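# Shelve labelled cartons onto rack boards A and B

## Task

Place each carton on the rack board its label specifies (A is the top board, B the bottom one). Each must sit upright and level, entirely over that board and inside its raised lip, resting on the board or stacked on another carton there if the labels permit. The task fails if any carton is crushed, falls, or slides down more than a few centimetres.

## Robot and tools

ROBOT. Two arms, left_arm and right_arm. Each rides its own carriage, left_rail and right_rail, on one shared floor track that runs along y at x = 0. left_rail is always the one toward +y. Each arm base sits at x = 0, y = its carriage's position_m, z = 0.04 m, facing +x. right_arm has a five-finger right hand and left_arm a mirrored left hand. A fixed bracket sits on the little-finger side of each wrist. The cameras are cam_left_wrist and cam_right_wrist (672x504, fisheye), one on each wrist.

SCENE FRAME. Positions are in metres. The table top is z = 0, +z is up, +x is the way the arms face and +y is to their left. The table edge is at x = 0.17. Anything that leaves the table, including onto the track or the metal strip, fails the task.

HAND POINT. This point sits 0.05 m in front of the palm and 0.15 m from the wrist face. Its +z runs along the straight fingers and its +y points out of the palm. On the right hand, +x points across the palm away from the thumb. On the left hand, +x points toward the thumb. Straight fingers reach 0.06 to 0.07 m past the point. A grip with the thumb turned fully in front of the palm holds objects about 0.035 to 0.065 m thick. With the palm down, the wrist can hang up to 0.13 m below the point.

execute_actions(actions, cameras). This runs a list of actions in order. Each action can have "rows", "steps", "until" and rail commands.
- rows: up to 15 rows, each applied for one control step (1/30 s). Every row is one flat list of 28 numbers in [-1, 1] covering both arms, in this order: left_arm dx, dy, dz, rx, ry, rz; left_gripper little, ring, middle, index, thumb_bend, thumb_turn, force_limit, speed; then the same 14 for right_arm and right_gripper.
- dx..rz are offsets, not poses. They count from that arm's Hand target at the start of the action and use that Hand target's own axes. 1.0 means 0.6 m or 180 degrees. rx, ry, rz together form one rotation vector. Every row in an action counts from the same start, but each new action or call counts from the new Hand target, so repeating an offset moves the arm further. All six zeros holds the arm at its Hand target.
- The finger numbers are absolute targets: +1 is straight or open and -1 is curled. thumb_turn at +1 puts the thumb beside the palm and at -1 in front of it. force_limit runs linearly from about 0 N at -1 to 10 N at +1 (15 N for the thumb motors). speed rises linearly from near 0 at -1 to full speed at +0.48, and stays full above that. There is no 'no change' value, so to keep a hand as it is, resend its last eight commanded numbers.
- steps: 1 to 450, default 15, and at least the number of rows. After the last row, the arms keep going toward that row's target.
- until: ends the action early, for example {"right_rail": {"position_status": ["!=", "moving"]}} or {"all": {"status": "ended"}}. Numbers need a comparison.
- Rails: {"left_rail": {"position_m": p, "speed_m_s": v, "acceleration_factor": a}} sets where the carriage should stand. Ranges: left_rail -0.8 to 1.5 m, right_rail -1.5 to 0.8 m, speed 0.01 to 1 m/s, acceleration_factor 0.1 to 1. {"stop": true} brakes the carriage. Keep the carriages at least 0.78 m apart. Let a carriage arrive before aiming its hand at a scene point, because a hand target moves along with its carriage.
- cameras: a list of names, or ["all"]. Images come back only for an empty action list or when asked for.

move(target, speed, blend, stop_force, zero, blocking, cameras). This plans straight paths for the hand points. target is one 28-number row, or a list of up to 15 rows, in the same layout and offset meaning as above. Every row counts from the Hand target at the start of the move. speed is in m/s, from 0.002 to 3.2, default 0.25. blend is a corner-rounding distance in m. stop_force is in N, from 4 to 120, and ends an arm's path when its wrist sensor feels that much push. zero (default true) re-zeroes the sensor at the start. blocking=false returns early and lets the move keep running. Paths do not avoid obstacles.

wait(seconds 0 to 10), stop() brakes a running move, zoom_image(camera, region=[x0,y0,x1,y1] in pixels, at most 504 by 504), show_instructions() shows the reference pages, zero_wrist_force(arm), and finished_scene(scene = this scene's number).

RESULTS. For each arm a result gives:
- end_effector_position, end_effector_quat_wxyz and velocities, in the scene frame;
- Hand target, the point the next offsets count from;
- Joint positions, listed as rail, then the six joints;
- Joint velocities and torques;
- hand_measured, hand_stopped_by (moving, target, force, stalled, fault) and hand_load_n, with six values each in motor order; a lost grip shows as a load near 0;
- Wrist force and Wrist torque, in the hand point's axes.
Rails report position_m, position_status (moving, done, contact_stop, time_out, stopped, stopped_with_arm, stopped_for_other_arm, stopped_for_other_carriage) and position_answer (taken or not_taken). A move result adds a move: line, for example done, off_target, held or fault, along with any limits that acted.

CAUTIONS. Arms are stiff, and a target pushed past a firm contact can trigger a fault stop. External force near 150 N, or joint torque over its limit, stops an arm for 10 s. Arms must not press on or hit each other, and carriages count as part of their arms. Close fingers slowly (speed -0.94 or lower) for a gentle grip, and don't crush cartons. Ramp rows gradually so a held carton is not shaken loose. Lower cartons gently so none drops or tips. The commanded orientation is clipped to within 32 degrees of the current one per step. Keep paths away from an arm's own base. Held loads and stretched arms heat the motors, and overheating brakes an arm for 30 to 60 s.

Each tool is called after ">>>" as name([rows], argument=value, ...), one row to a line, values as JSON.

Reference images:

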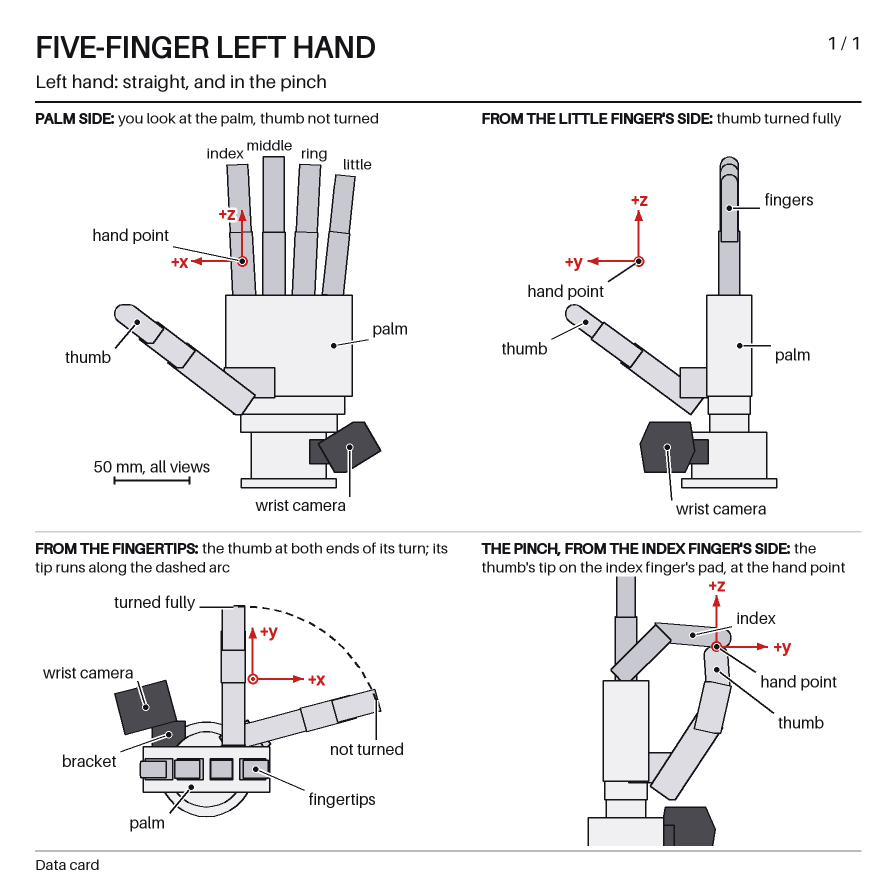

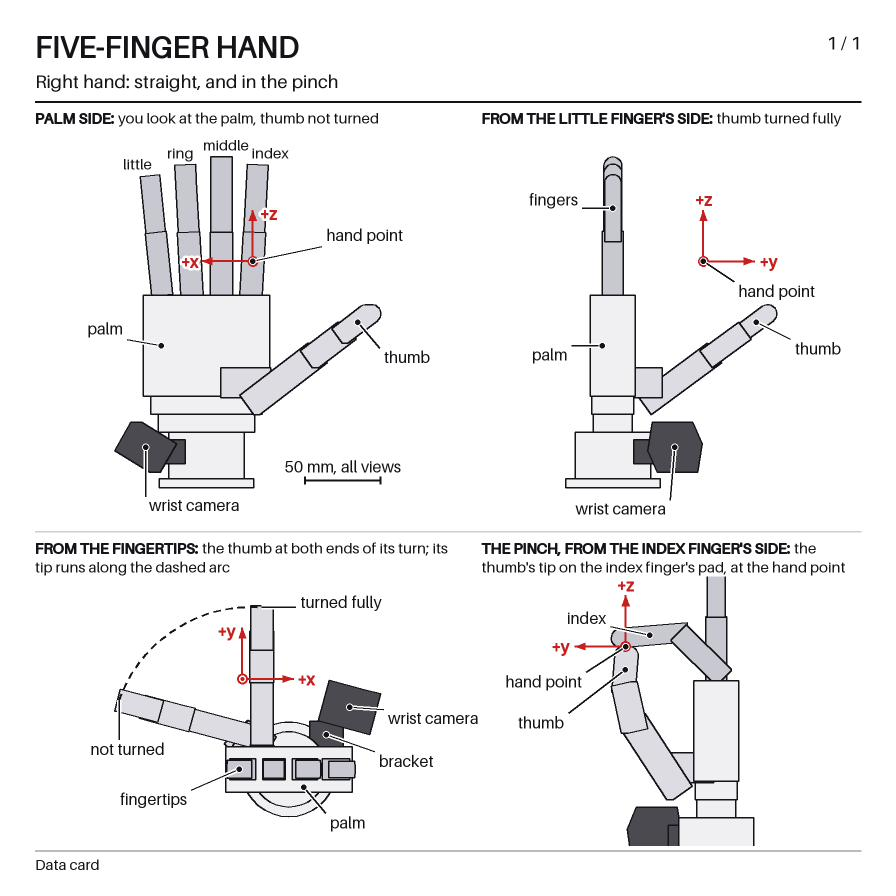

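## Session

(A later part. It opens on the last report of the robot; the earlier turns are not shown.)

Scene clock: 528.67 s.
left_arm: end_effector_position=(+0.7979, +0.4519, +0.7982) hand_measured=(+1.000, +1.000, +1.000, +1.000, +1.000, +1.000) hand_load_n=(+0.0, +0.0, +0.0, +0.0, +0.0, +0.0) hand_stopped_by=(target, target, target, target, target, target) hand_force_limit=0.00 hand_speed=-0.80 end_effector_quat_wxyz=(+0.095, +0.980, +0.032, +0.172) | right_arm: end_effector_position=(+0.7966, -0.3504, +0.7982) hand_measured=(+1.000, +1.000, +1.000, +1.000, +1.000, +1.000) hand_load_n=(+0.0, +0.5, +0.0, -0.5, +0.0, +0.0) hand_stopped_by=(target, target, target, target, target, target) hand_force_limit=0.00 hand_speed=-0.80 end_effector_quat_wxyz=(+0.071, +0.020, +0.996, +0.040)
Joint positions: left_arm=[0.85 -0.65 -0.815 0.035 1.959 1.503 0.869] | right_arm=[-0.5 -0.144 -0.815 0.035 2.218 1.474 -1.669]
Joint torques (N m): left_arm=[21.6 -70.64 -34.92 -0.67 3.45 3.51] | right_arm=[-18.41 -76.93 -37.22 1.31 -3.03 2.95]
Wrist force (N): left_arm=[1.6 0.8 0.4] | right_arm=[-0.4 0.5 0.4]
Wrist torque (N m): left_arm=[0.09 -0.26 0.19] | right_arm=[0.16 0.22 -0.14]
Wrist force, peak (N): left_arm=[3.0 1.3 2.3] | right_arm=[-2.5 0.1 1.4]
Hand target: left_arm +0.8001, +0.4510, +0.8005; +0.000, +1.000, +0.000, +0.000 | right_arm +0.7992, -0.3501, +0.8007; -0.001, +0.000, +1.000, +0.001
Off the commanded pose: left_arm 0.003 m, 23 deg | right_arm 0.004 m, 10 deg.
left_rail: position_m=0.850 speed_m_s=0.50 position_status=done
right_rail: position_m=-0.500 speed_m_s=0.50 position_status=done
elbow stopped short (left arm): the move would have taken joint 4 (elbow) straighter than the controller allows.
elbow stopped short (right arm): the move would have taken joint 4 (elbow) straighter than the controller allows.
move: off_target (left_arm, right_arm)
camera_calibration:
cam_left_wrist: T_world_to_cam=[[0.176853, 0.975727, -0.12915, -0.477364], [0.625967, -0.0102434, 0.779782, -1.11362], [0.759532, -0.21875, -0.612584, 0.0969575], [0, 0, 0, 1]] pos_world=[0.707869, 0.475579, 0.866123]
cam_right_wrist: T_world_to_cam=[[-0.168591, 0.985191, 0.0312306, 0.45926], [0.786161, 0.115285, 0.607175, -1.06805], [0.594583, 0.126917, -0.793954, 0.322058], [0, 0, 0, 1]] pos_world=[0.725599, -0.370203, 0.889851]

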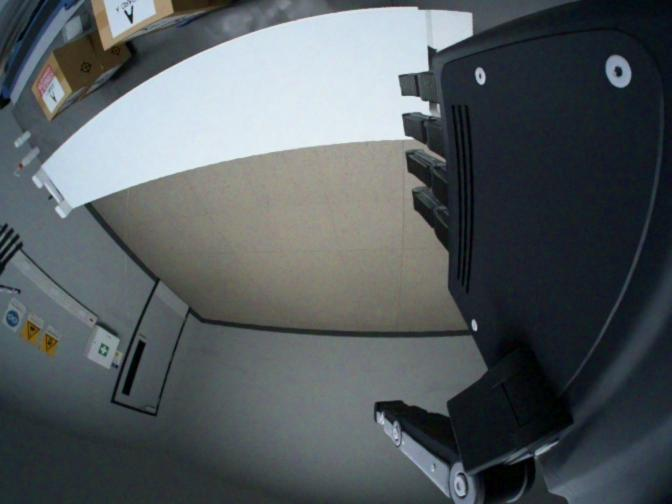

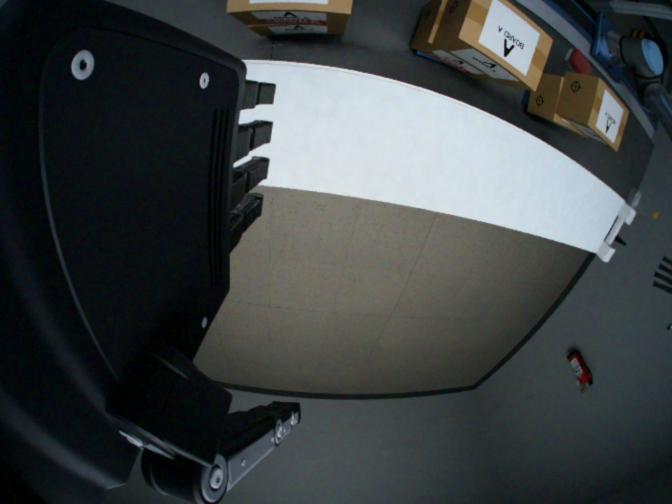

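>>> zoom_image(camera="cam_right_wrist", region=[230, 40, 480, 240])

>>> zoom_image(camera="cam_right_wrist", region=[460, 80, 672, 280])

>>> zoom_image(camera="cam_left_wrist", region=[0, 0, 300, 240])

>>> zoom_image(camera="cam_left_wrist", region=[260, 0, 490, 180])

Scaled by 2.016 from the camera's 672x504 image, which has a finer 960x720 frame.

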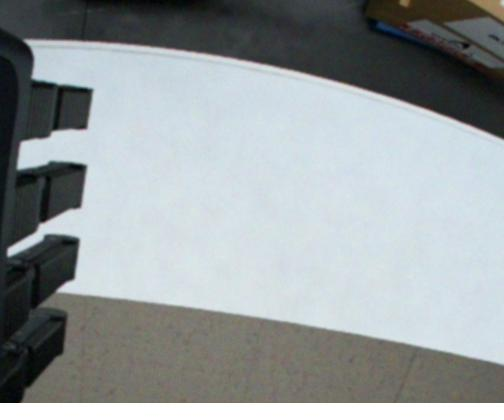

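Scaled by 2.377 from the camera's 672x504 image, which has a finer 960x720 frame.

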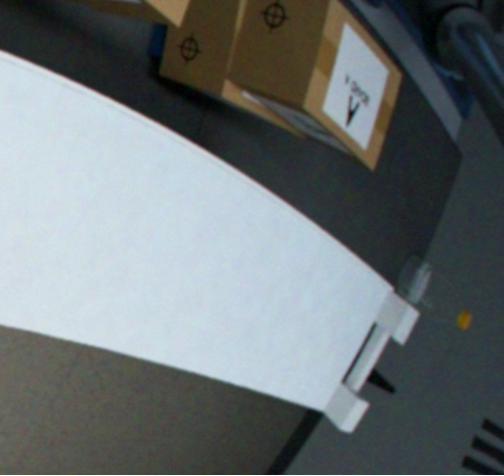

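Scaled by 1.680 from the camera's 672x504 image, which has a finer 960x720 frame.

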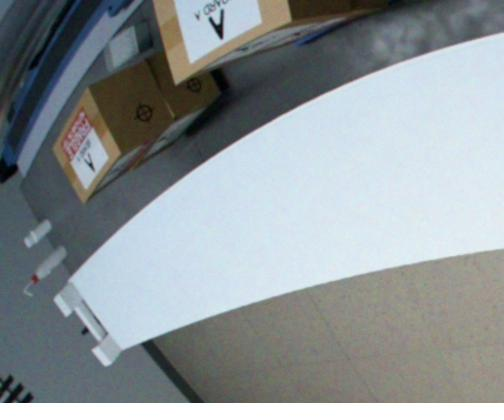

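Scaled by 2.191 from the camera's 672x504 image, which has a finer 960x720 frame.

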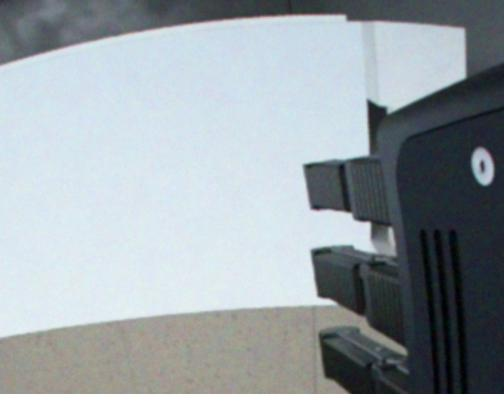

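>>> move(target=[-0.6667, -0.6667, 0.3, 0, 0, 0, 1,1,1,1,1,1,0,-0.8, 0.6667, -0.1667, 0.3, 0, 0, 0, 1,1,1,1,1,1,0,-0.8], cameras=[])

Scene clock: 546.33 s.
left_arm: end_effector_position=(+0.4001, +0.8509, +0.6205) hand_measured=(+1.000, +1.000, +1.000, +1.000, +1.000, +1.000) hand_load_n=(+0.0, +0.0, +0.0, +0.0, -0.5, +0.0) hand_stopped_by=(target, target, target, target, target, target) hand_force_limit=0.00 hand_speed=-0.80 end_effector_quat_wxyz=(+0.000, +1.000, +0.000, +0.000) | right_arm: end_effector_position=(+0.3989, -0.4497, +0.6212) hand_measured=(+1.000, +1.000, +1.000, +1.000, +1.000, +1.000) hand_load_n=(+0.0, +0.0, -0.5, +0.0, +0.0, +0.0) hand_stopped_by=(target, target, target, target, target, target) hand_force_limit=0.00 hand_speed=-0.80 end_effector_quat_wxyz=(-0.001, +0.000, +1.000, +0.001)
Joint positions: left_arm=[0.85 -0.32 -1.762 1.647 1.686 1.571 1.251] | right_arm=[-0.5 -0.52 -1.773 1.655 1.691 1.57 -2.091]
Joint torques (N m): left_arm=[22.54 -34.83 -29.62 6.34 -3.63 3.01] | right_arm=[-15.15 -40.2 -29.46 1.28 -2.25 -2.35]
Wrist force (N): left_arm=[0.3 0.1 0.0] | right_arm=[0.3 0.5 0.2]
Wrist torque (N m): left_arm=[0.01 -0.06 -0.08] | right_arm=[0.04 -0.02 0.04]
Wrist force, peak (N): left_arm=[2.1 1.6 0.4] | right_arm=[1.3 0.4 0.4]
Hand target: left_arm +0.4000, +0.8510, +0.6205; +0.000, +1.000, +0.000, +0.000 | right_arm +0.3988, -0.4497, +0.6212; -0.001, +0.000, +1.000, +0.001
Off the commanded pose: left_arm 0.000 m, 0 deg | right_arm 0.000 m, 0 deg.
left_rail: position_m=0.850 speed_m_s=0.50 position_status=done
right_rail: position_m=-0.500 speed_m_s=0.50 position_status=done
move: done
No camera images: "cameras" was empty.

>>> execute_actions([
  {"left_rail": {"position_m": 1.1}, "right_rail": {"position_m": -0.2}, "steps": 1},
  {"steps": 150, "until": {"all": {"status": "ended"}}},
])

>>> move(target=[0.085, 0.735, 0.0333, -0.0262, 0.4995, 0.0262, 1,1,1,1,1,1,0,-0.8, -0.087, 0.7667, 0.035, -0.0262, -0.4995, -0.0262, 1,1,1,1,1,1,0,-0.8], cameras=["all"])

Scene clock: 613.30 s.
left_arm: end_effector_position=(+0.4000, +1.1010, +0.6205) hand_measured=(+1.000, +1.000, +1.000, +1.000, +1.000, +1.000) hand_load_n=(+0.0, +0.0, +0.0, +0.0, +0.0, +0.0) hand_stopped_by=(target, target, target, target, target, target) hand_force_limit=0.00 hand_speed=-0.80 end_effector_quat_wxyz=(+0.000, +1.000, +0.000, +0.000) | right_arm: end_effector_position=(+0.3988, -0.1497, +0.6212) hand_measured=(+1.000, +1.000, +1.000, +1.000, +1.000, +1.000) hand_load_n=(+0.0, +0.0, +0.0, +0.0, +0.0, +0.0) hand_stopped_by=(target, target, target, target, target, target) hand_force_limit=0.00 hand_speed=-0.80 end_effector_quat_wxyz=(-0.001, +0.000, +1.000, +0.001)
Joint positions: left_arm=[1.1 -0.32 -1.762 1.648 1.686 1.571 1.251] | right_arm=[-0.2 -0.52 -1.773 1.655 1.691 1.57 -2.091]
Joint torques (N m): left_arm=[11.46 -25.46 -32.77 5.29 -1.96 3.25] | right_arm=[6.99 -21.82 -34.35 3.08 -2.08 -1.98]
Wrist force (N): left_arm=[-0.1 0.0 0.4] | right_arm=[0.3 0.8 0.0]
Wrist torque (N m): left_arm=[-0.03 0.00 -0.09] | right_arm=[0.09 0.00 0.04]
Wrist force, peak (N): left_arm=[0.5 1.4 0.2] | right_arm=[0.4 1.4 -0.3]
Hand target: left_arm +0.4000, +1.1010, +0.6205; +0.000, +1.000, +0.000, +0.000 | right_arm +0.3988, -0.1497, +0.6212; -0.001, +0.000, +1.000, +0.001
Off the commanded pose: left_arm 0.000 m, 0 deg | right_arm 0.000 m, 0 deg.
left_rail: position_m=1.100 speed_m_s=0.50 position_status=done
right_rail: position_m=-0.200 speed_m_s=0.50 position_status=done

Scene clock: 618.87 s.
left_arm: end_effector_position=(+0.4510, +0.6600, +0.6006) hand_measured=(+1.000, +1.000, +1.000, +1.000, +1.000, +1.000) hand_load_n=(+0.0, +0.0, +0.0, +0.0, +0.0, +0.0) hand_stopped_by=(target, target, target, target, target, target) hand_force_limit=0.00 hand_speed=-0.80 end_effector_quat_wxyz=(+0.037, +0.707, -0.037, +0.705) | right_arm: end_effector_position=(+0.4511, +0.3103, +0.6009) hand_measured=(+1.000, +1.000, +1.000, +1.000, +1.000, +1.000) hand_load_n=(+0.0, -0.5, +0.0, +0.0, +0.5, +0.0) hand_stopped_by=(target, target, target, target, target, target) hand_force_limit=0.00 hand_speed=-0.80 end_effector_quat_wxyz=(+0.706, -0.036, +0.707, +0.038)
Joint positions: left_arm=[1.1 -1.522 -1.9 2.094 -0.182 0.153 1.558] | right_arm=[-0.2 0.76 -1.778 2.008 -0.228 2.227 -1.568]
Joint torques (N m): left_arm=[22.2 -28.06 -33.07 -4.03 3.61 3.29] | right_arm=[14.77 -15.69 -36.47 -3.96 2.6 -2.79]
Wrist force (N): left_arm=[3.1 -0.6 3.3] | right_arm=[1.4 -0.2 -0.1]
Wrist torque (N m): left_arm=[-0.40 -0.42 0.12] | right_arm=[0.30 -0.04 0.20]
Wrist force, peak (N): left_arm=[3.3 -0.4 3.6] | right_arm=[1.7 -0.2 -0.5]
Hand target: left_arm +0.4510, +0.6600, +0.6005; +0.037, +0.706, -0.037, +0.706 | right_arm +0.4511, +0.3103, +0.6009; +0.706, -0.036, +0.707, +0.038
Off the commanded pose: left_arm 0.000 m, 0 deg | right_arm 0.000 m, 0 deg.
left_rail: position_m=1.100 speed_m_s=0.50 position_status=done
right_rail: position_m=-0.200 speed_m_s=0.50 position_status=done
move: done
camera_calibration:
cam_left_wrist: T_world_to_cam=[[0.11056, 0.970165, 0.215769, -0.818133], [-0.51682, -0.129317, 0.846271, -0.186134], [0.848925, -0.205078, 0.487103, -0.4249], [0, 0, 0, 1]] pos_world=[0.354964, 0.682517, 0.541018]
cam_right_wrist: T_world_to_cam=[[-0.0822025, 0.975286, -0.205083, -0.137664], [-0.49325, 0.138996, 0.858711, -0.334145], [0.865995, 0.171746, 0.469635, -0.6087], [0, 0, 0, 1]] pos_world=[0.350997, 0.285248, 0.544567]

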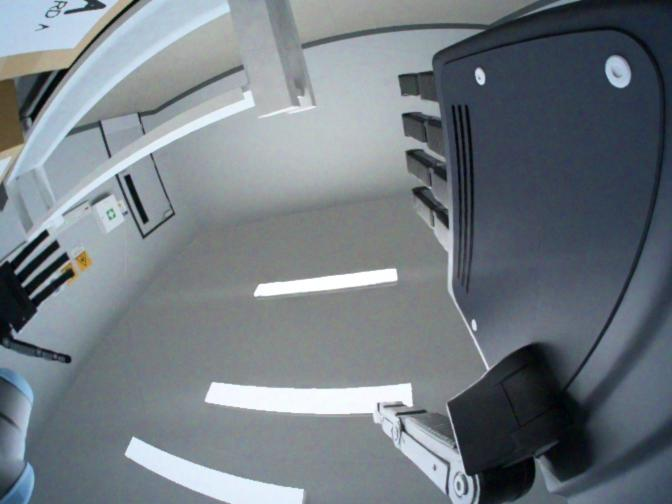

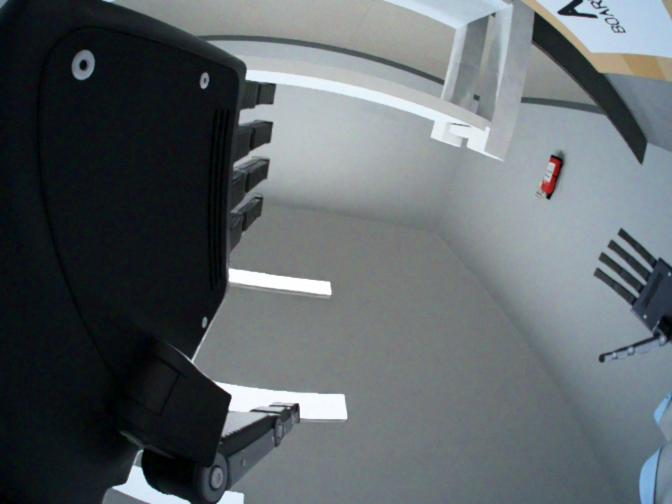

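>>> move(target=[-0.471, 0.0663, 0.007, 0, 0, 0, 1,1,1,1,1,1,0,-0.8, 0.4715, 0.0741, 0.0078, 0, 0, 0, 1,1,1,1,1,1,0,-0.8], cameras=["all"], speed=0.15)

Scene clock: 635.43 s.
left_arm: end_effector_position=(+0.4510, +0.6200, +0.3179) hand_measured=(+1.000, +1.000, +1.000, +1.000, +1.000, +1.000) hand_load_n=(+0.0, +0.0, +0.0, +0.5, -0.5, +0.0) hand_stopped_by=(target, target, target, target, target, target) hand_force_limit=0.00 hand_speed=-0.80 end_effector_quat_wxyz=(+0.037, +0.706, -0.037, +0.706) | right_arm: end_effector_position=(+0.4507, +0.3555, +0.3181) hand_measured=(+1.000, +1.000, +1.000, +1.000, +1.000, +1.000) hand_load_n=(+0.0, +0.0, +0.0, +0.0, +0.0, +0.0) hand_stopped_by=(target, target, target, target, target, target) hand_force_limit=0.00 hand_speed=-0.80 end_effector_quat_wxyz=(+0.706, -0.036, +0.707, +0.038)
Joint positions: left_arm=[1.1 -1.527 -1.539 2.38 -0.837 0.149 1.566] | right_arm=[-0.2 0.831 -1.429 2.254 -0.823 2.297 -1.568]
Joint torques (N m): left_arm=[21.91 -44.2 -20.3 -3.56 3.59 3.16] | right_arm=[17.26 -32.37 -22.79 -4.11 2.57 -2.82]
Wrist force (N): left_arm=[3.3 -1.1 2.8] | right_arm=[0.7 -0.8 -1.1]
Wrist torque (N m): left_arm=[-0.43 -0.47 0.17] | right_arm=[0.19 0.17 0.11]
Wrist force, peak (N): left_arm=[4.2 -0.6 3.1] | right_arm=[1.7 -0.5 -1.5]
Hand target: left_arm +0.4510, +0.6200, +0.3179; +0.037, +0.706, -0.037, +0.706 | right_arm +0.4507, +0.3555, +0.3180; +0.706, -0.036, +0.707, +0.038
Off the commanded pose: left_arm 0.000 m, 0 deg | right_arm 0.000 m, 0 deg.
left_rail: position_m=1.100 speed_m_s=0.50 position_status=done
right_rail: position_m=-0.200 speed_m_s=0.50 position_status=done
move: done
camera_calibration:
cam_left_wrist: T_world_to_cam=[[0.110415, 0.970155, 0.215886, -0.718291], [-0.517946, -0.12922, 0.845597, 0.0485844], [0.848257, -0.205184, 0.488221, -0.295418], [0, 0, 0, 1]] pos_world=[0.355065, 0.642517, 0.258215]
cam_right_wrist: T_world_to_cam=[[-0.0822025, 0.975286, -0.205083, -0.23968], [-0.49325, 0.138996, 0.858711, -0.0977672], [0.865995, 0.171746, 0.469635, -0.483286], [0, 0, 0, 1]] pos_world=[0.350597, 0.330348, 0.261767]

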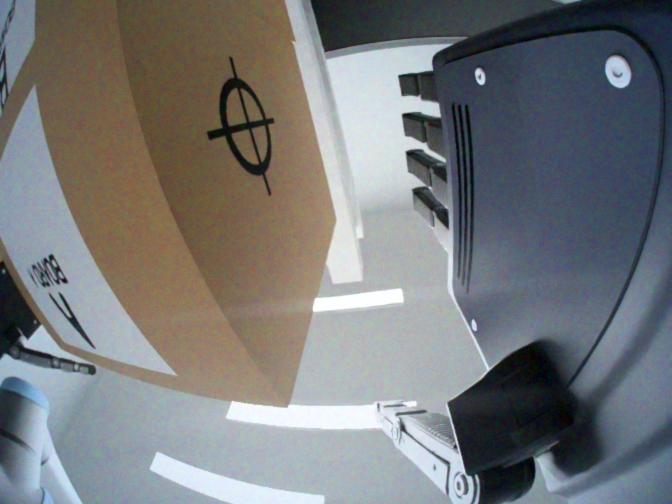

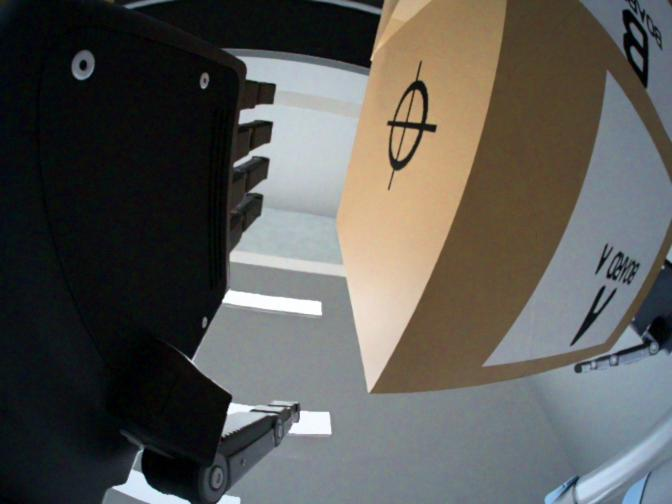

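>>> move(target=[0, 0.0829, 0.0087, 0, 0, 0, 1,1,1,1,1,1,0,-0.8, 0, 0.0779, 0.0082, 0, 0, 0, 1,1,1,1,1,1,0,-0.8], cameras=["all"], speed=0.08)

Scene clock: 681.90 s.
left_arm: end_effector_position=(+0.4510, +0.5700, +0.3179) hand_measured=(+1.000, +1.000, +1.000, +1.000, +1.000, +1.000) hand_load_n=(+0.0, +0.0, +0.0, +0.0, +0.0, +0.0) hand_stopped_by=(target, target, target, target, target, target) hand_force_limit=0.00 hand_speed=-0.80 end_effector_quat_wxyz=(+0.037, +0.706, -0.037, +0.706) | right_arm: end_effector_position=(+0.4507, +0.4024, +0.3181) hand_measured=(+1.000, +1.000, +1.000, +1.000, +1.000, +1.000) hand_load_n=(+0.0, -0.5, +0.0, +0.0, +0.0, +0.0) hand_stopped_by=(target, target, target, target, target, target) hand_force_limit=0.00 hand_speed=-0.80 end_effector_quat_wxyz=(+0.706, -0.036, +0.707, +0.038)
Joint positions: left_arm=[1.1 -1.532 -1.465 2.298 -0.834 0.144 1.571] | right_arm=[-0.2 0.892 -1.364 2.171 -0.806 2.358 -1.568]
Joint torques (N m): left_arm=[5.17 -22.65 -35.59 2.28 -1.32 -2.9] | right_arm=[17.78 -35.71 -43.42 1.39 1.98 2.29]
Wrist force (N): left_arm=[3.0 -1.0 3.0] | right_arm=[0.6 -0.6 -1.1]
Wrist torque (N m): left_arm=[-0.43 -0.40 0.37] | right_arm=[0.19 0.13 0.13]
Wrist force, peak (N): left_arm=[3.4 -1.1 3.2] | right_arm=[1.0 -1.3 -1.4]
Hand target: left_arm +0.4510, +0.5699, +0.3179; +0.037, +0.706, -0.037, +0.706 | right_arm +0.4507, +0.4025, +0.3181; +0.706, -0.036, +0.707, +0.038
Off the commanded pose: left_arm 0.000 m, 0 deg | right_arm 0.000 m, 0 deg.
left_rail: position_m=1.100 speed_m_s=0.50 position_status=done
right_rail: position_m=-0.200 speed_m_s=0.50 position_status=done
move: done
camera_calibration:
cam_left_wrist: T_world_to_cam=[[0.110353, 0.97014, 0.215988, -0.669875], [-0.518532, -0.129198, 0.845241, 0.0424246], [0.847907, -0.205272, 0.488791, -0.305628], [0, 0, 0, 1]] pos_world=[0.355065, 0.592617, 0.258214]
cam_right_wrist: T_world_to_cam=[[-0.0822288, 0.975253, -0.20523, -0.285361], [-0.493272, 0.139108, 0.85868, -0.104313], [0.86598, 0.171842, 0.469626, -0.49137], [0, 0, 0, 1]] pos_world=[0.350597, 0.377248, 0.261767]

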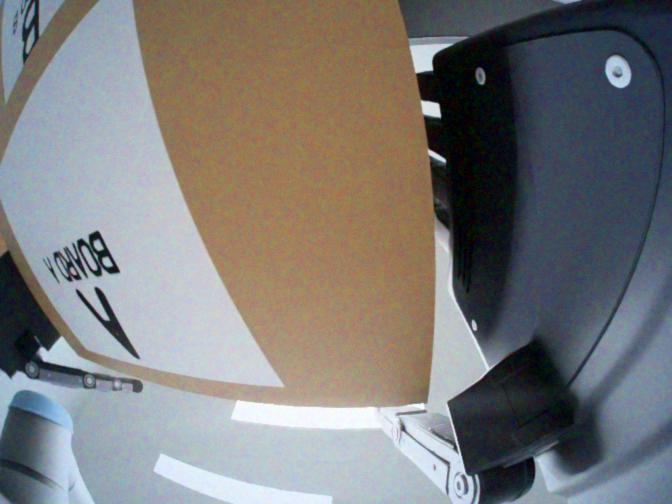

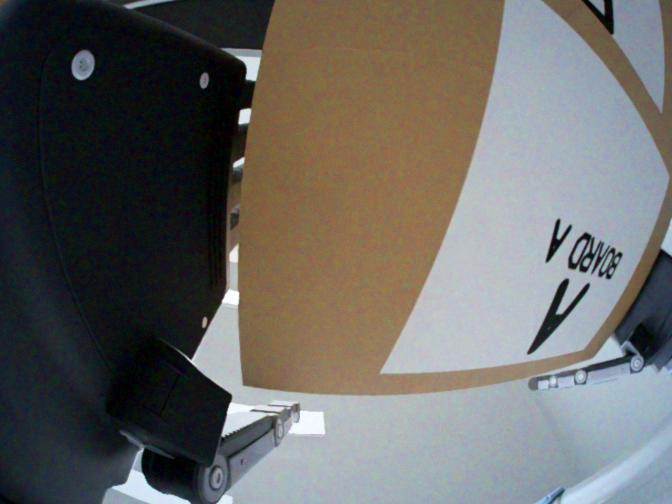

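>>> zero_wrist_force(arm="left_arm")

>>> zero_wrist_force(arm="right_arm")

>>> move(target=[0, 0.0415, 0.0044, 0, 0, 0, 1,1,1,1,1,1,0,-0.8, 0, 0.0415, 0.0044, 0, 0, 0, 1,1,1,1,1,1,0,-0.8], speed=0.015, stop_force=6, cameras=["all"])

Wrist force sensor zeroed.

Wrist force sensor zeroed.

Scene clock: 692.00 s.
left_arm: end_effector_position=(+0.4510, +0.5598, +0.3179) hand_measured=(+1.000, +1.000, +1.000, +1.000, +1.000, +1.000) hand_load_n=(+0.0, +0.0, +1.0, +0.0, +0.0, +0.0) hand_stopped_by=(target, target, target, target, target, target) hand_force_limit=0.00 hand_speed=-0.80 end_effector_quat_wxyz=(+0.037, +0.706, -0.037, +0.706) | right_arm: end_effector_position=(+0.4507, +0.4123, +0.3181) hand_measured=(+1.000, +1.000, +1.000, +1.000, +1.000, +1.000) hand_load_n=(+0.5, +0.0, +0.0, +0.0, +0.0, +0.0) hand_stopped_by=(target, target, target, target, target, target) hand_force_limit=0.00 hand_speed=-0.80 end_effector_quat_wxyz=(+0.706, -0.036, +0.707, +0.038)
Joint positions: left_arm=[1.1 -1.532 -1.45 2.28 -0.831 0.143 1.571] | right_arm=[-0.2 0.904 -1.351 2.154 -0.801 2.37 -1.568]
Joint torques (N m): left_arm=[-8.99 -51.51 -22.83 -4.21 5.21 0.92] | right_arm=[-17.37 -64.4 -22.94 -3.63 -1.19 1.88]
Wrist force (N, zeroed by zero_wrist_force): left_arm=[1.8 -5.1 2.9] | right_arm=[-0.1 -0.4 -0.3]
Wrist torque (N m, zeroed by zero_wrist_force): left_arm=[0.22 0.10 0.20] | right_arm=[-0.06 0.04 0.00]
Wrist force, peak (N, zeroed by zero_wrist_force): left_arm=[2.8 -14.7 2.1] | right_arm=[-3.0 -13.5 -5.2]
Hand target: left_arm +0.4511, +0.5598, +0.3179; +0.037, +0.706, -0.037, +0.706 (not the last commanded pose) | right_arm +0.4507, +0.4123, +0.3181; +0.706, -0.036, +0.707, +0.038 (not the last commanded pose)
Off the commanded pose: left_arm 0.015 m, 0 deg | right_arm 0.015 m, 0 deg.
left_rail: position_m=1.100 speed_m_s=0.50 position_status=done
right_rail: position_m=-0.200 speed_m_s=0.50 position_status=done
move: contact (left_arm, right_arm)
camera_calibration:
cam_left_wrist: T_world_to_cam=[[0.110271, 0.97016, 0.21594, -0.659864], [-0.518521, -0.129201, 0.845247, 0.0411414], [0.847925, -0.205176, 0.488801, -0.307892], [0, 0, 0, 1]] pos_world=[0.355165, 0.582317, 0.258214]
cam_right_wrist: T_world_to_cam=[[-0.0822593, 0.97527, -0.205137, -0.295036], [-0.493338, 0.138999, 0.85866, -0.105619], [0.865939, 0.171835, 0.469704, -0.493074], [0, 0, 0, 1]] pos_world=[0.350597, 0.387148, 0.261767]

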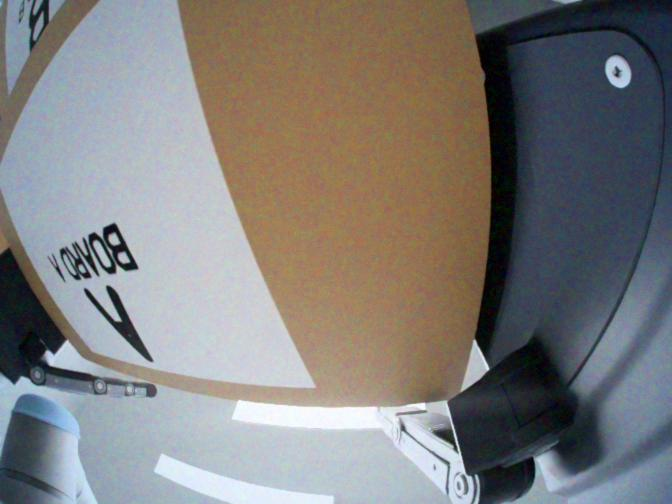

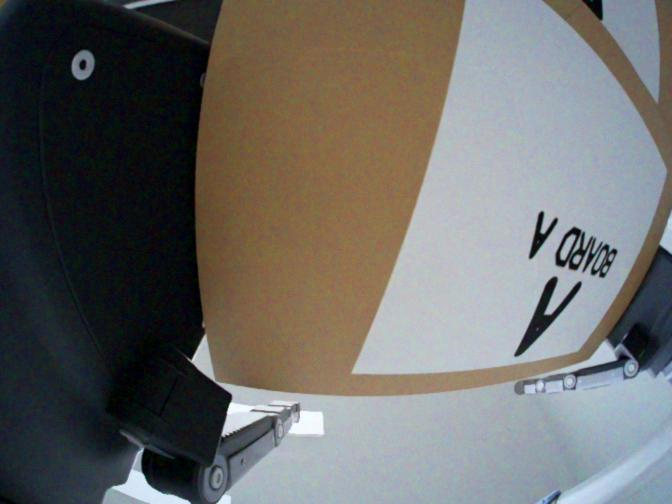

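>>> move(target=[0, 0.025, 0.0026, 0, 0, 0, 1,1,1,1,1,1,0,-0.8, 0, 0.025, 0.0026, 0, 0, 0, 1,1,1,1,1,1,0,-0.8], speed=0.008, stop_force=25)

Scene clock: 697.97 s.
left_arm: end_effector_position=(+0.4511, +0.5588, +0.3179) hand_measured=(+1.000, +1.000, +1.000, +1.000, +1.000, +1.000) hand_load_n=(+0.0, +0.5, +4.0, +0.5, +0.0, +0.0) hand_stopped_by=(target, target, target, target, target, target) hand_force_limit=0.00 hand_speed=-0.80 end_effector_quat_wxyz=(+0.037, +0.706, -0.037, +0.706) | right_arm: end_effector_position=(+0.4508, +0.4130, +0.3181) hand_measured=(+1.000, +1.000, +1.000, +1.000, +1.000, +1.000) hand_load_n=(+0.0, +0.0, +0.0, +0.0, +0.0, +0.0) hand_stopped_by=(target, target, target, target, target, target) hand_force_limit=0.00 hand_speed=-0.80 end_effector_quat_wxyz=(+0.706, -0.036, +0.707, +0.037)
Joint positions: left_arm=[1.1 -1.532 -1.448 2.279 -0.831 0.143 1.571] | right_arm=[-0.2 0.905 -1.35 2.152 -0.801 2.371 -1.568]
Joint torques (N m): left_arm=[-11.71 -47.95 -31.57 -5.94 12.78 0.92] | right_arm=[-10.42 -58.79 -32.95 -5.13 -6.56 0.6]
Wrist force (N, zeroed by zero_wrist_force): left_arm=[4.7 -26.0 6.4] | right_arm=[-5.5 -22.8 -10.4]
Wrist torque (N m, zeroed by zero_wrist_force): left_arm=[1.25 0.35 0.75] | right_arm=[-0.04 0.48 -0.89]
Wrist force, peak (N, zeroed by zero_wrist_force): left_arm=[6.0 -35.9 5.8] | right_arm=[-7.4 -33.5 -13.7]
Hand target: left_arm +0.4511, +0.5588, +0.3179; +0.037, +0.706, -0.037, +0.706 (not the last commanded pose) | right_arm +0.4508, +0.4129, +0.3181; +0.706, -0.036, +0.707, +0.037 (not the last commanded pose)
Off the commanded pose: left_arm 0.014 m, 0 deg | right_arm 0.014 m, 0 deg.
left_rail: position_m=1.100 speed_m_s=0.50 position_status=done
right_rail: position_m=-0.200 speed_m_s=0.50 position_status=done
move: contact (left_arm, right_arm)

>>> move(target=[0.0333, 0, 0, 0, 0, 0, 1,1,1,1,1,1,0,-0.8, -0.0333, 0, 0, 0, 0, 0, 1,1,1,1,1,1,0,-0.8], speed=0.02, cameras=["all"])

Scene clock: 703.97 s.
left_arm: end_effector_position=(+0.4511, +0.5588, +0.3378) hand_measured=(+1.000, +1.000, +1.000, +1.000, +1.000, +1.000) hand_load_n=(+0.0, +0.0, +0.5, +0.0, +0.0, +0.0) hand_stopped_by=(target, target, target, target, target, target) hand_force_limit=0.00 hand_speed=-0.80 end_effector_quat_wxyz=(+0.037, +0.706, -0.037, +0.706) | right_arm: end_effector_position=(+0.4508, +0.4129, +0.3380) hand_measured=(+1.000, +1.000, +1.000, +1.000, +1.000, +1.000) hand_load_n=(+0.0, +0.0, +0.0, +0.0, -0.5, +0.0) hand_stopped_by=(target, target, target, target, target, target) hand_force_limit=0.00 hand_speed=-0.80 end_effector_quat_wxyz=(+0.706, -0.036, +0.707, +0.037)
Joint positions: left_arm=[1.1 -1.532 -1.479 2.264 -0.786 0.143 1.572] | right_arm=[-0.2 0.905 -1.377 2.139 -0.76 2.371 -1.568]
Joint torques (N m): left_arm=[-12.97 -52.45 -41.73 1.81 -1.79 -2.7] | right_arm=[-15.35 -68.81 -47.82 0.47 -4.46 0.81]
Wrist force (N, zeroed by zero_wrist_force): left_arm=[-3.8 -3.6 -0.5] | right_arm=[4.8 -5.3 0.1]
Wrist torque (N m, zeroed by zero_wrist_force): left_arm=[0.34 -0.26 -0.11] | right_arm=[0.06 -0.27 0.21]
Wrist force, peak (N, zeroed by zero_wrist_force): left_arm=[4.5 -26.2 6.5] | right_arm=[-5.4 -22.9 -10.8]
Hand target: left_arm +0.4511, +0.5588, +0.3379; +0.037, +0.706, -0.037, +0.706 | right_arm +0.4508, +0.4129, +0.3381; +0.706, -0.036, +0.707, +0.037
Off the commanded pose: left_arm 0.000 m, 0 deg | right_arm 0.000 m, 0 deg.
left_rail: position_m=1.100 speed_m_s=0.50 position_status=done
right_rail: position_m=-0.200 speed_m_s=0.50 position_status=done
move: done
camera_calibration:
cam_left_wrist: T_world_to_cam=[[0.109857, 0.970227, 0.215847, -0.663056], [-0.518562, -0.129318, 0.845204, 0.0242869], [0.847953, -0.204782, 0.488917, -0.318097], [0, 0, 0, 1]] pos_world=[0.355167, 0.581316, 0.278114]
cam_right_wrist: T_world_to_cam=[[-0.081825, 0.97531, -0.205121, -0.291781], [-0.493306, 0.139198, 0.858646, -0.122925], [0.865999, 0.171446, 0.469736, -0.502555], [0, 0, 0, 1]] pos_world=[0.350698, 0.387849, 0.281767]

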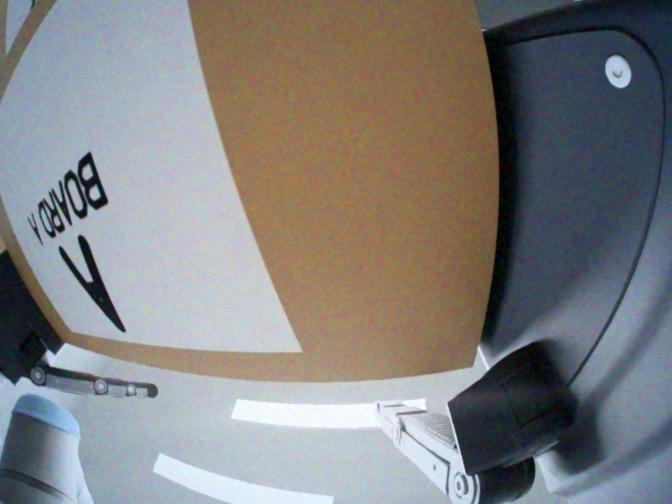

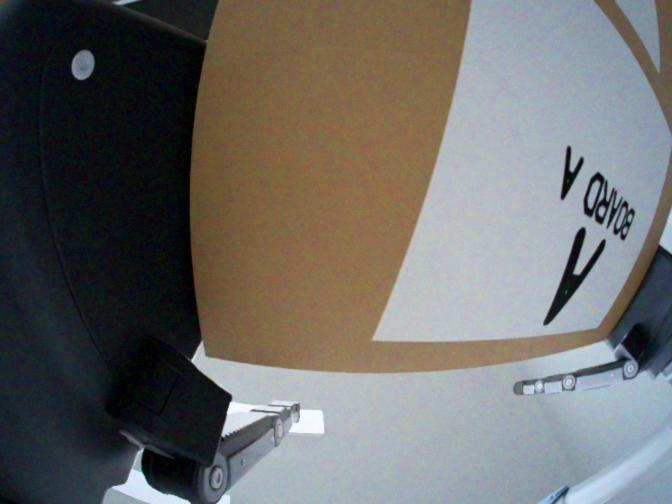

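>>> move(target=[-0.0333, 0, 0, 0, 0, 0, 1,1,1,1,1,1,0,-0.8, 0.0333, 0, 0, 0, 0, 0, 1,1,1,1,1,1,0,-0.8], speed=0.02)

>>> move(target=[0, 0.025, 0.0026, 0, 0, 0, 1,1,1,1,1,1,0,-0.8, 0, 0.025, 0.0026, 0, 0, 0, 1,1,1,1,1,1,0,-0.8], speed=0.006, stop_force=30)

>>> wait(seconds=1, cameras=["all"])

Scene clock: 722.83 s.
left_arm: end_effector_position=(+0.4511, +0.5588, +0.3179) hand_measured=(+1.000, +1.000, +1.000, +1.000, +1.000, +1.000) hand_load_n=(+0.0, +0.0, +1.0, +0.0, +0.0, +0.0) hand_stopped_by=(target, target, target, target, target, target) hand_force_limit=0.00 hand_speed=-0.80 end_effector_quat_wxyz=(+0.037, +0.706, -0.037, +0.706) | right_arm: end_effector_position=(+0.4508, +0.4129, +0.3182) hand_measured=(+1.000, +1.000, +1.000, +1.000, +1.000, +1.000) hand_load_n=(+0.0, +0.0, +0.0, -0.5, +0.0, +0.0) hand_stopped_by=(target, target, target, target, target, target) hand_force_limit=0.00 hand_speed=-0.80 end_effector_quat_wxyz=(+0.706, -0.036, +0.707, +0.037)
Joint positions: left_arm=[1.1 -1.532 -1.448 2.278 -0.83 0.143 1.571] | right_arm=[-0.2 0.905 -1.35 2.152 -0.801 2.371 -1.568]
Joint torques (N m): left_arm=[-20.38 -21.23 -22.97 -4.15 4.4 3.13] | right_arm=[12.2 -39.51 -24.22 -3.56 1.94 0.59]
Wrist force (N, zeroed by zero_wrist_force): left_arm=[7.6 -9.6 -1.3] | right_arm=[0.8 -2.2 0.0]
Wrist torque (N m, zeroed by zero_wrist_force): left_arm=[0.43 0.30 0.37] | right_arm=[-0.02 -0.28 0.02]
Wrist force, peak (N, zeroed by zero_wrist_force): left_arm=[8.2 -10.5 0.1] | right_arm=[-1.1 -10.6 1.1]
Hand target: left_arm +0.4511, +0.5588, +0.3179; +0.037, +0.706, -0.037, +0.706 | right_arm +0.4508, +0.4129, +0.3181; +0.706, -0.036, +0.707, +0.037
Off the commanded pose: left_arm 0.000 m, 0 deg | right_arm 0.000 m, 0 deg.
left_rail: position_m=1.100 speed_m_s=0.50 position_status=done
right_rail: position_m=-0.200 speed_m_s=0.50 position_status=done
move: done

Scene clock: 724.23 s.
left_arm: end_effector_position=(+0.4511, +0.5582, +0.3178) hand_measured=(+1.000, +1.000, +1.000, +1.000, +1.000, +1.000) hand_load_n=(+0.0, +0.0, +2.0, +0.0, +0.0, +0.0) hand_stopped_by=(target, target, target, target, target, target) hand_force_limit=0.00 hand_speed=-0.80 end_effector_quat_wxyz=(+0.037, +0.706, -0.037, +0.706) | right_arm: end_effector_position=(+0.4507, +0.4135, +0.3180) hand_measured=(+1.000, +1.000, +1.000, +1.000, +1.000, +1.000) hand_load_n=(+0.0, +0.0, +0.5, +0.0, +0.0, +0.0) hand_stopped_by=(target, target, target, target, target, target) hand_force_limit=0.00 hand_speed=-0.80 end_effector_quat_wxyz=(+0.706, -0.036, +0.707, +0.037)
Joint positions: left_arm=[1.1 -1.533 -1.447 2.278 -0.83 0.143 1.571] | right_arm=[-0.2 0.906 -1.349 2.151 -0.801 2.373 -1.568]
Joint torques (N m): left_arm=[-21.16 -38.74 -36.83 -2.33 13.08 1.32] | right_arm=[-3.84 -53.02 -33.4 -4.47 -9.85 0.94]
Wrist force (N, zeroed by zero_wrist_force): left_arm=[20.5 -43.7 -9.5] | right_arm=[-11.1 -33.1 -9.2]
Wrist torque (N m, zeroed by zero_wrist_force): left_arm=[0.36 -0.19 1.76] | right_arm=[0.09 0.21 -1.41]
Wrist force, peak (N, zeroed by zero_wrist_force): left_arm=[19.5 -48.1 -10.1] | right_arm=[-13.1 -40.5 -11.4]
Hand target: left_arm +0.4511, +0.5582, +0.3178; +0.037, +0.706, -0.037, +0.706 (not the last commanded pose) | right_arm +0.4507, +0.4135, +0.3180; +0.706, -0.036, +0.707, +0.037 (not the last commanded pose)
Off the commanded pose: left_arm 0.014 m, 0 deg | right_arm 0.014 m, 0 deg.
left_rail: position_m=1.100 speed_m_s=0.50 position_status=done
right_rail: position_m=-0.200 speed_m_s=0.50 position_status=done
move: contact (left_arm, right_arm)

Scene clock: 725.23 s.
left_arm: end_effector_position=(+0.4511, +0.5582, +0.3178) hand_measured=(+1.000, +1.000, +1.000, +1.000, +1.000, +1.000) hand_load_n=(+0.0, +0.0, +2.0, +0.0, +0.0, +0.0) hand_stopped_by=(target, target, target, target, target, target) hand_force_limit=0.00 hand_speed=-0.80 end_effector_quat_wxyz=(+0.037, +0.706, -0.037, +0.706) | right_arm: end_effector_position=(+0.4507, +0.4135, +0.3180) hand_measured=(+1.000, +1.000, +1.000, +1.000, +1.000, +1.000) hand_load_n=(+0.0, +0.0, +0.5, +0.0, +0.0, +0.0) hand_stopped_by=(target, target, target, target, target, target) hand_force_limit=0.00 hand_speed=-0.80 end_effector_quat_wxyz=(+0.706, -0.036, +0.707, +0.037)
Joint positions: left_arm=[1.1 -1.533 -1.447 2.278 -0.83 0.143 1.571] | right_arm=[-0.2 0.906 -1.349 2.151 -0.801 2.373 -1.568]
Joint torques (N m): left_arm=[-17.94 -34.12 -42.99 -2.7 11.1 0.16] | right_arm=[-5.73 -53.6 -31.97 -4.32 -7.16 2.4]
Wrist force (N, zeroed by zero_wrist_force): left_arm=[20.5 -44.6 -9.7] | right_arm=[-10.9 -33.1 -9.4]
Wrist torque (N m, zeroed by zero_wrist_force): left_arm=[0.29 -0.18 1.79] | right_arm=[0.09 0.21 -1.40]
Wrist force, peak (N, zeroed by zero_wrist_force): left_arm=[21.1 -44.5 -9.7] | right_arm=[-11.1 -33.4 -9.3]
Hand target: left_arm +0.4511, +0.5582, +0.3178; +0.037, +0.706, -0.037, +0.706 (not the last commanded pose) | right_arm +0.4507, +0.4135, +0.3180; +0.706, -0.036, +0.707, +0.037 (not the last commanded pose)
Off the commanded pose: left_arm 0.014 m, 0 deg | right_arm 0.015 m, 0 deg.
left_rail: position_m=1.100 speed_m_s=0.50 position_status=done
right_rail: position_m=-0.200 speed_m_s=0.50 position_status=done
wait: 1.00 s
camera_calibration:
cam_left_wrist: T_world_to_cam=[[0.109805, 0.970202, 0.21599, -0.658139], [-0.518391, -0.129509, 0.84528, 0.041229], [0.848065, -0.204784, 0.488723, -0.308381], [0, 0, 0, 1]] pos_world=[0.355167, 0.580716, 0.258014]
cam_right_wrist: T_world_to_cam=[[-0.0815885, 0.97532, -0.205171, -0.296571], [-0.493177, 0.139381, 0.858691, -0.105927], [0.866095, 0.171245, 0.469633, -0.493059], [0, 0, 0, 1]] pos_world=[0.350598, 0.38845, 0.261667]

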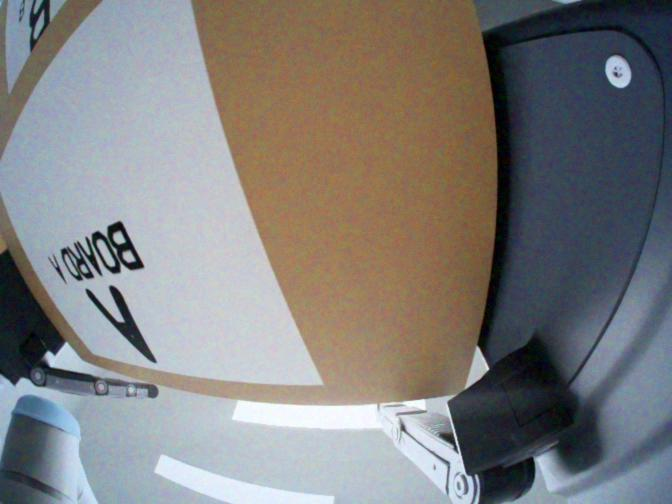

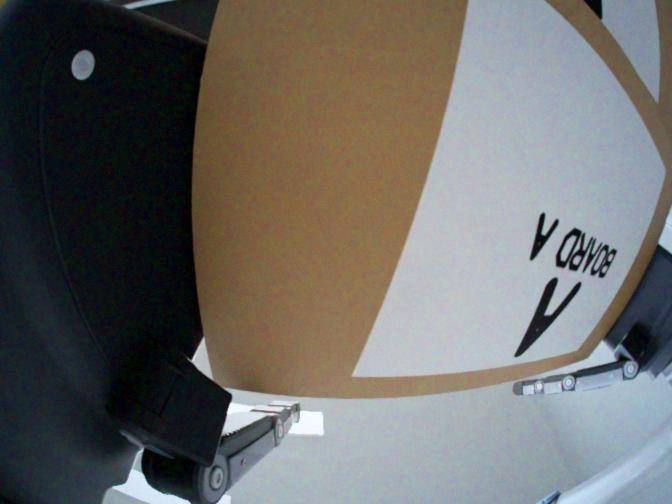

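>>> move(target=[0.0167, 0, 0, 0, 0, 0, 1,1,1,1,1,1,0,-0.8, -0.0167, 0, 0, 0, 0, 0, 1,1,1,1,1,1,0,-0.8], speed=0.02, cameras=["all"])

Scene clock: 730.60 s.
left_arm: end_effector_position=(+0.4511, +0.5581, +0.3277) hand_measured=(+1.000, +1.000, +1.000, +1.000, +1.000, +1.000) hand_load_n=(+0.0, +0.0, +1.5, +0.0, +0.0, +0.0) hand_stopped_by=(target, target, target, target, target, target) hand_force_limit=0.00 hand_speed=-0.80 end_effector_quat_wxyz=(+0.037, +0.706, -0.037, +0.706) | right_arm: end_effector_position=(+0.4508, +0.4135, +0.3280) hand_measured=(+1.000, +1.000, +1.000, +1.000, +1.000, +1.000) hand_load_n=(+0.5, +0.0, +0.5, +0.0, +0.0, +0.0) hand_stopped_by=(target, target, target, target, target, target) hand_force_limit=0.00 hand_speed=-0.80 end_effector_quat_wxyz=(+0.706, -0.036, +0.707, +0.037)
Joint positions: left_arm=[1.1 -1.533 -1.463 2.27 -0.808 0.143 1.571] | right_arm=[-0.2 0.906 -1.362 2.145 -0.78 2.373 -1.568]
Joint torques (N m): left_arm=[1.95 -52.86 -57.76 -1.48 11.29 -2.55] | right_arm=[-3.26 -70.03 -65.19 -3.22 -9.94 -0.37]
Wrist force (N, zeroed by zero_wrist_force): left_arm=[-7.2 -33.3 -1.3] | right_arm=[10.5 -32.0 -5.0]
Wrist torque (N m, zeroed by zero_wrist_force): left_arm=[0.05 -0.02 0.34] | right_arm=[0.01 -0.20 -0.31]
Wrist force, peak (N, zeroed by zero_wrist_force): left_arm=[20.9 -44.7 -9.7] | right_arm=[-11.1 -33.5 -9.2]
Hand target: left_arm +0.4511, +0.5581, +0.3278; +0.037, +0.706, -0.037, +0.706 | right_arm +0.4508, +0.4135, +0.3280; +0.706, -0.036, +0.707, +0.037
Off the commanded pose: left_arm 0.000 m, 0 deg | right_arm 0.000 m, 0 deg.
left_rail: position_m=1.100 speed_m_s=0.50 position_status=done
right_rail: position_m=-0.200 speed_m_s=0.50 position_status=done
move: done
camera_calibration:
cam_left_wrist: T_world_to_cam=[[0.10977, 0.970202, 0.216007, -0.660194], [-0.518466, -0.129523, 0.845232, 0.0328112], [0.848023, -0.204774, 0.488798, -0.3133], [0, 0, 0, 1]] pos_world=[0.355167, 0.580616, 0.268014]
cam_right_wrist: T_world_to_cam=[[-0.0814558, 0.975323, -0.205209, -0.294558], [-0.493172, 0.139478, 0.858677, -0.114549], [0.86611, 0.171147, 0.469641, -0.497725], [0, 0, 0, 1]] pos_world=[0.350598, 0.38845, 0.271667]

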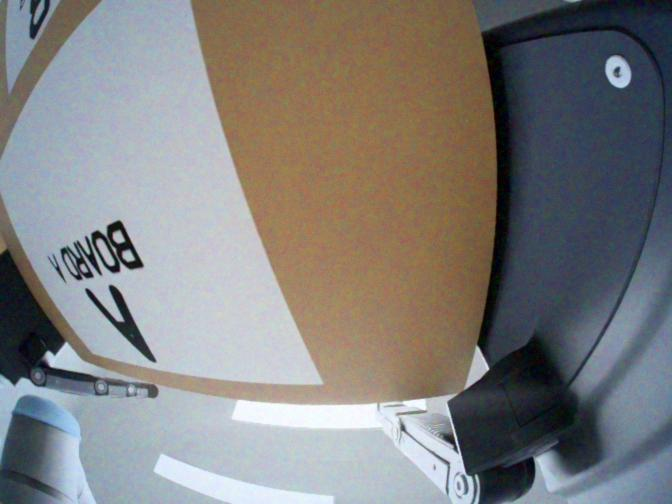

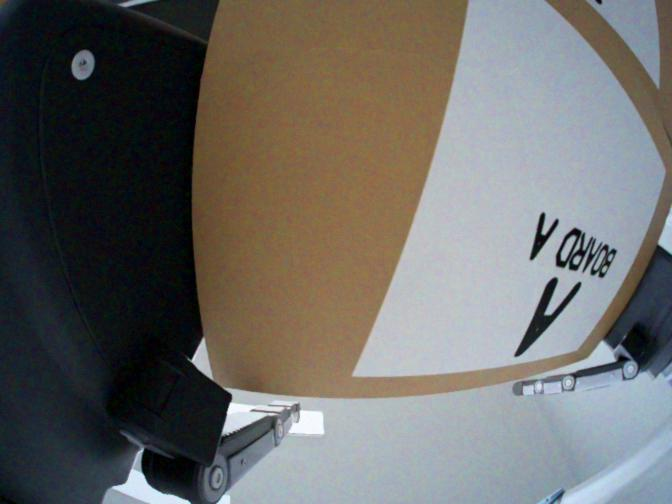

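>>> move(target=[0.2667, 0, 0, 0, 0, 0, 1,1,1,1,1,1,0,-0.8, -0.2667, 0, 0, 0, 0, 0, 1,1,1,1,1,1,0,-0.8], speed=0.06, cameras=["all"])

Scene clock: 746.43 s.
left_arm: end_effector_position=(+0.4512, +0.5582, +0.4879) hand_measured=(+1.000, +1.000, +1.000, +1.000, +1.000, +1.000) hand_load_n=(+0.0, +0.0, +2.0, +0.0, +0.0, +0.0) hand_stopped_by=(target, target, target, target, target, target) hand_force_limit=0.00 hand_speed=-0.80 end_effector_quat_wxyz=(+0.037, +0.706, -0.037, +0.706) | right_arm: end_effector_position=(+0.4510, +0.4132, +0.4880) hand_measured=(+1.000, +1.000, +1.000, +1.000, +1.000, +1.000) hand_load_n=(+0.0, +0.0, +0.5, +0.0, +0.0, +0.0) hand_stopped_by=(target, target, target, target, target, target) hand_force_limit=0.00 hand_speed=-0.80 end_effector_quat_wxyz=(+0.706, -0.036, +0.707, +0.037)
Joint positions: left_arm=[1.1 -1.532 -1.654 2.115 -0.463 0.143 1.572] | right_arm=[-0.2 0.905 -1.537 2.001 -0.462 2.372 -1.568]
Joint torques (N m): left_arm=[-34.6 -16.61 -59.47 -0.78 5.03 -3] | right_arm=[-3.31 -56.33 -66.3 -2.59 -8.4 2.74]
Wrist force (N, zeroed by zero_wrist_force): left_arm=[-7.5 -26.7 0.1] | right_arm=[10.0 -24.9 -4.9]
Wrist torque (N m, zeroed by zero_wrist_force): left_arm=[0.29 -0.10 0.19] | right_arm=[0.04 -0.27 -0.04]
Wrist force, peak (N, zeroed by zero_wrist_force): left_arm=[-7.2 -33.7 -1.5] | right_arm=[10.6 -32.5 -5.2]
Hand target: left_arm +0.4511, +0.5582, +0.4878; +0.037, +0.706, -0.037, +0.706 | right_arm +0.4510, +0.4132, +0.4880; +0.706, -0.036, +0.707, +0.037
Off the commanded pose: left_arm 0.000 m, 0 deg | right_arm 0.000 m, 0 deg.
left_rail: position_m=1.100 speed_m_s=0.50 position_status=done
right_rail: position_m=-0.200 speed_m_s=0.50 position_status=done
move: done
camera_calibration:
cam_left_wrist: T_world_to_cam=[[0.109715, 0.970237, 0.215876, -0.69483], [-0.518517, -0.129424, 0.845216, -0.102478], [0.847999, -0.204668, 0.488885, -0.39171], [0, 0, 0, 1]] pos_world=[0.355267, 0.580716, 0.428114]
cam_right_wrist: T_world_to_cam=[[-0.0815885, 0.97532, -0.205171, -0.261375], [-0.493177, 0.139381, 0.858691, -0.251714], [0.866095, 0.171245, 0.469633, -0.573105], [0, 0, 0, 1]] pos_world=[0.350898, 0.38815, 0.431667]

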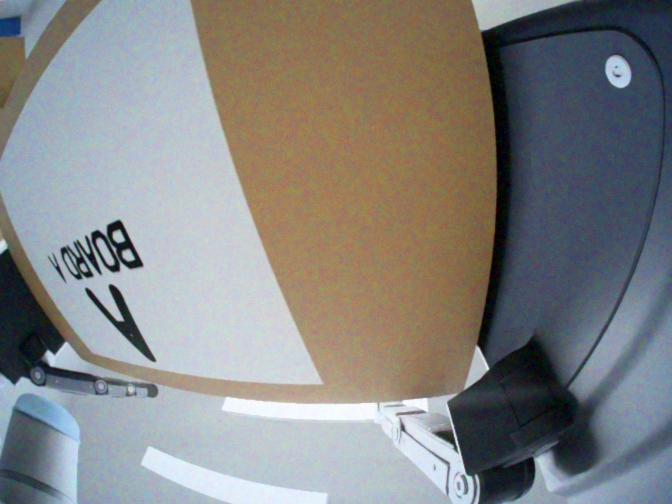

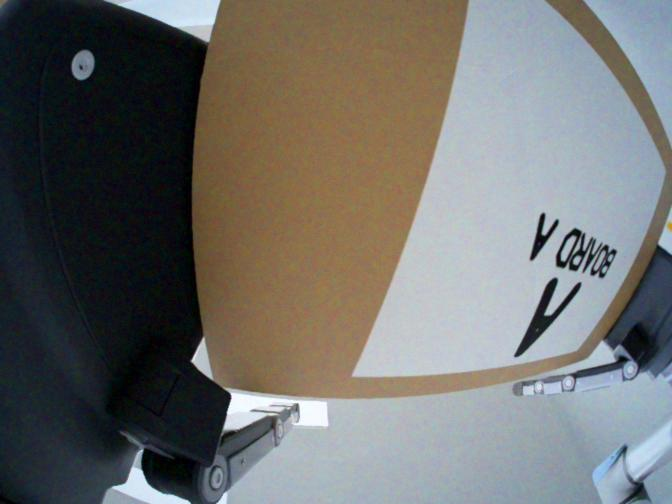

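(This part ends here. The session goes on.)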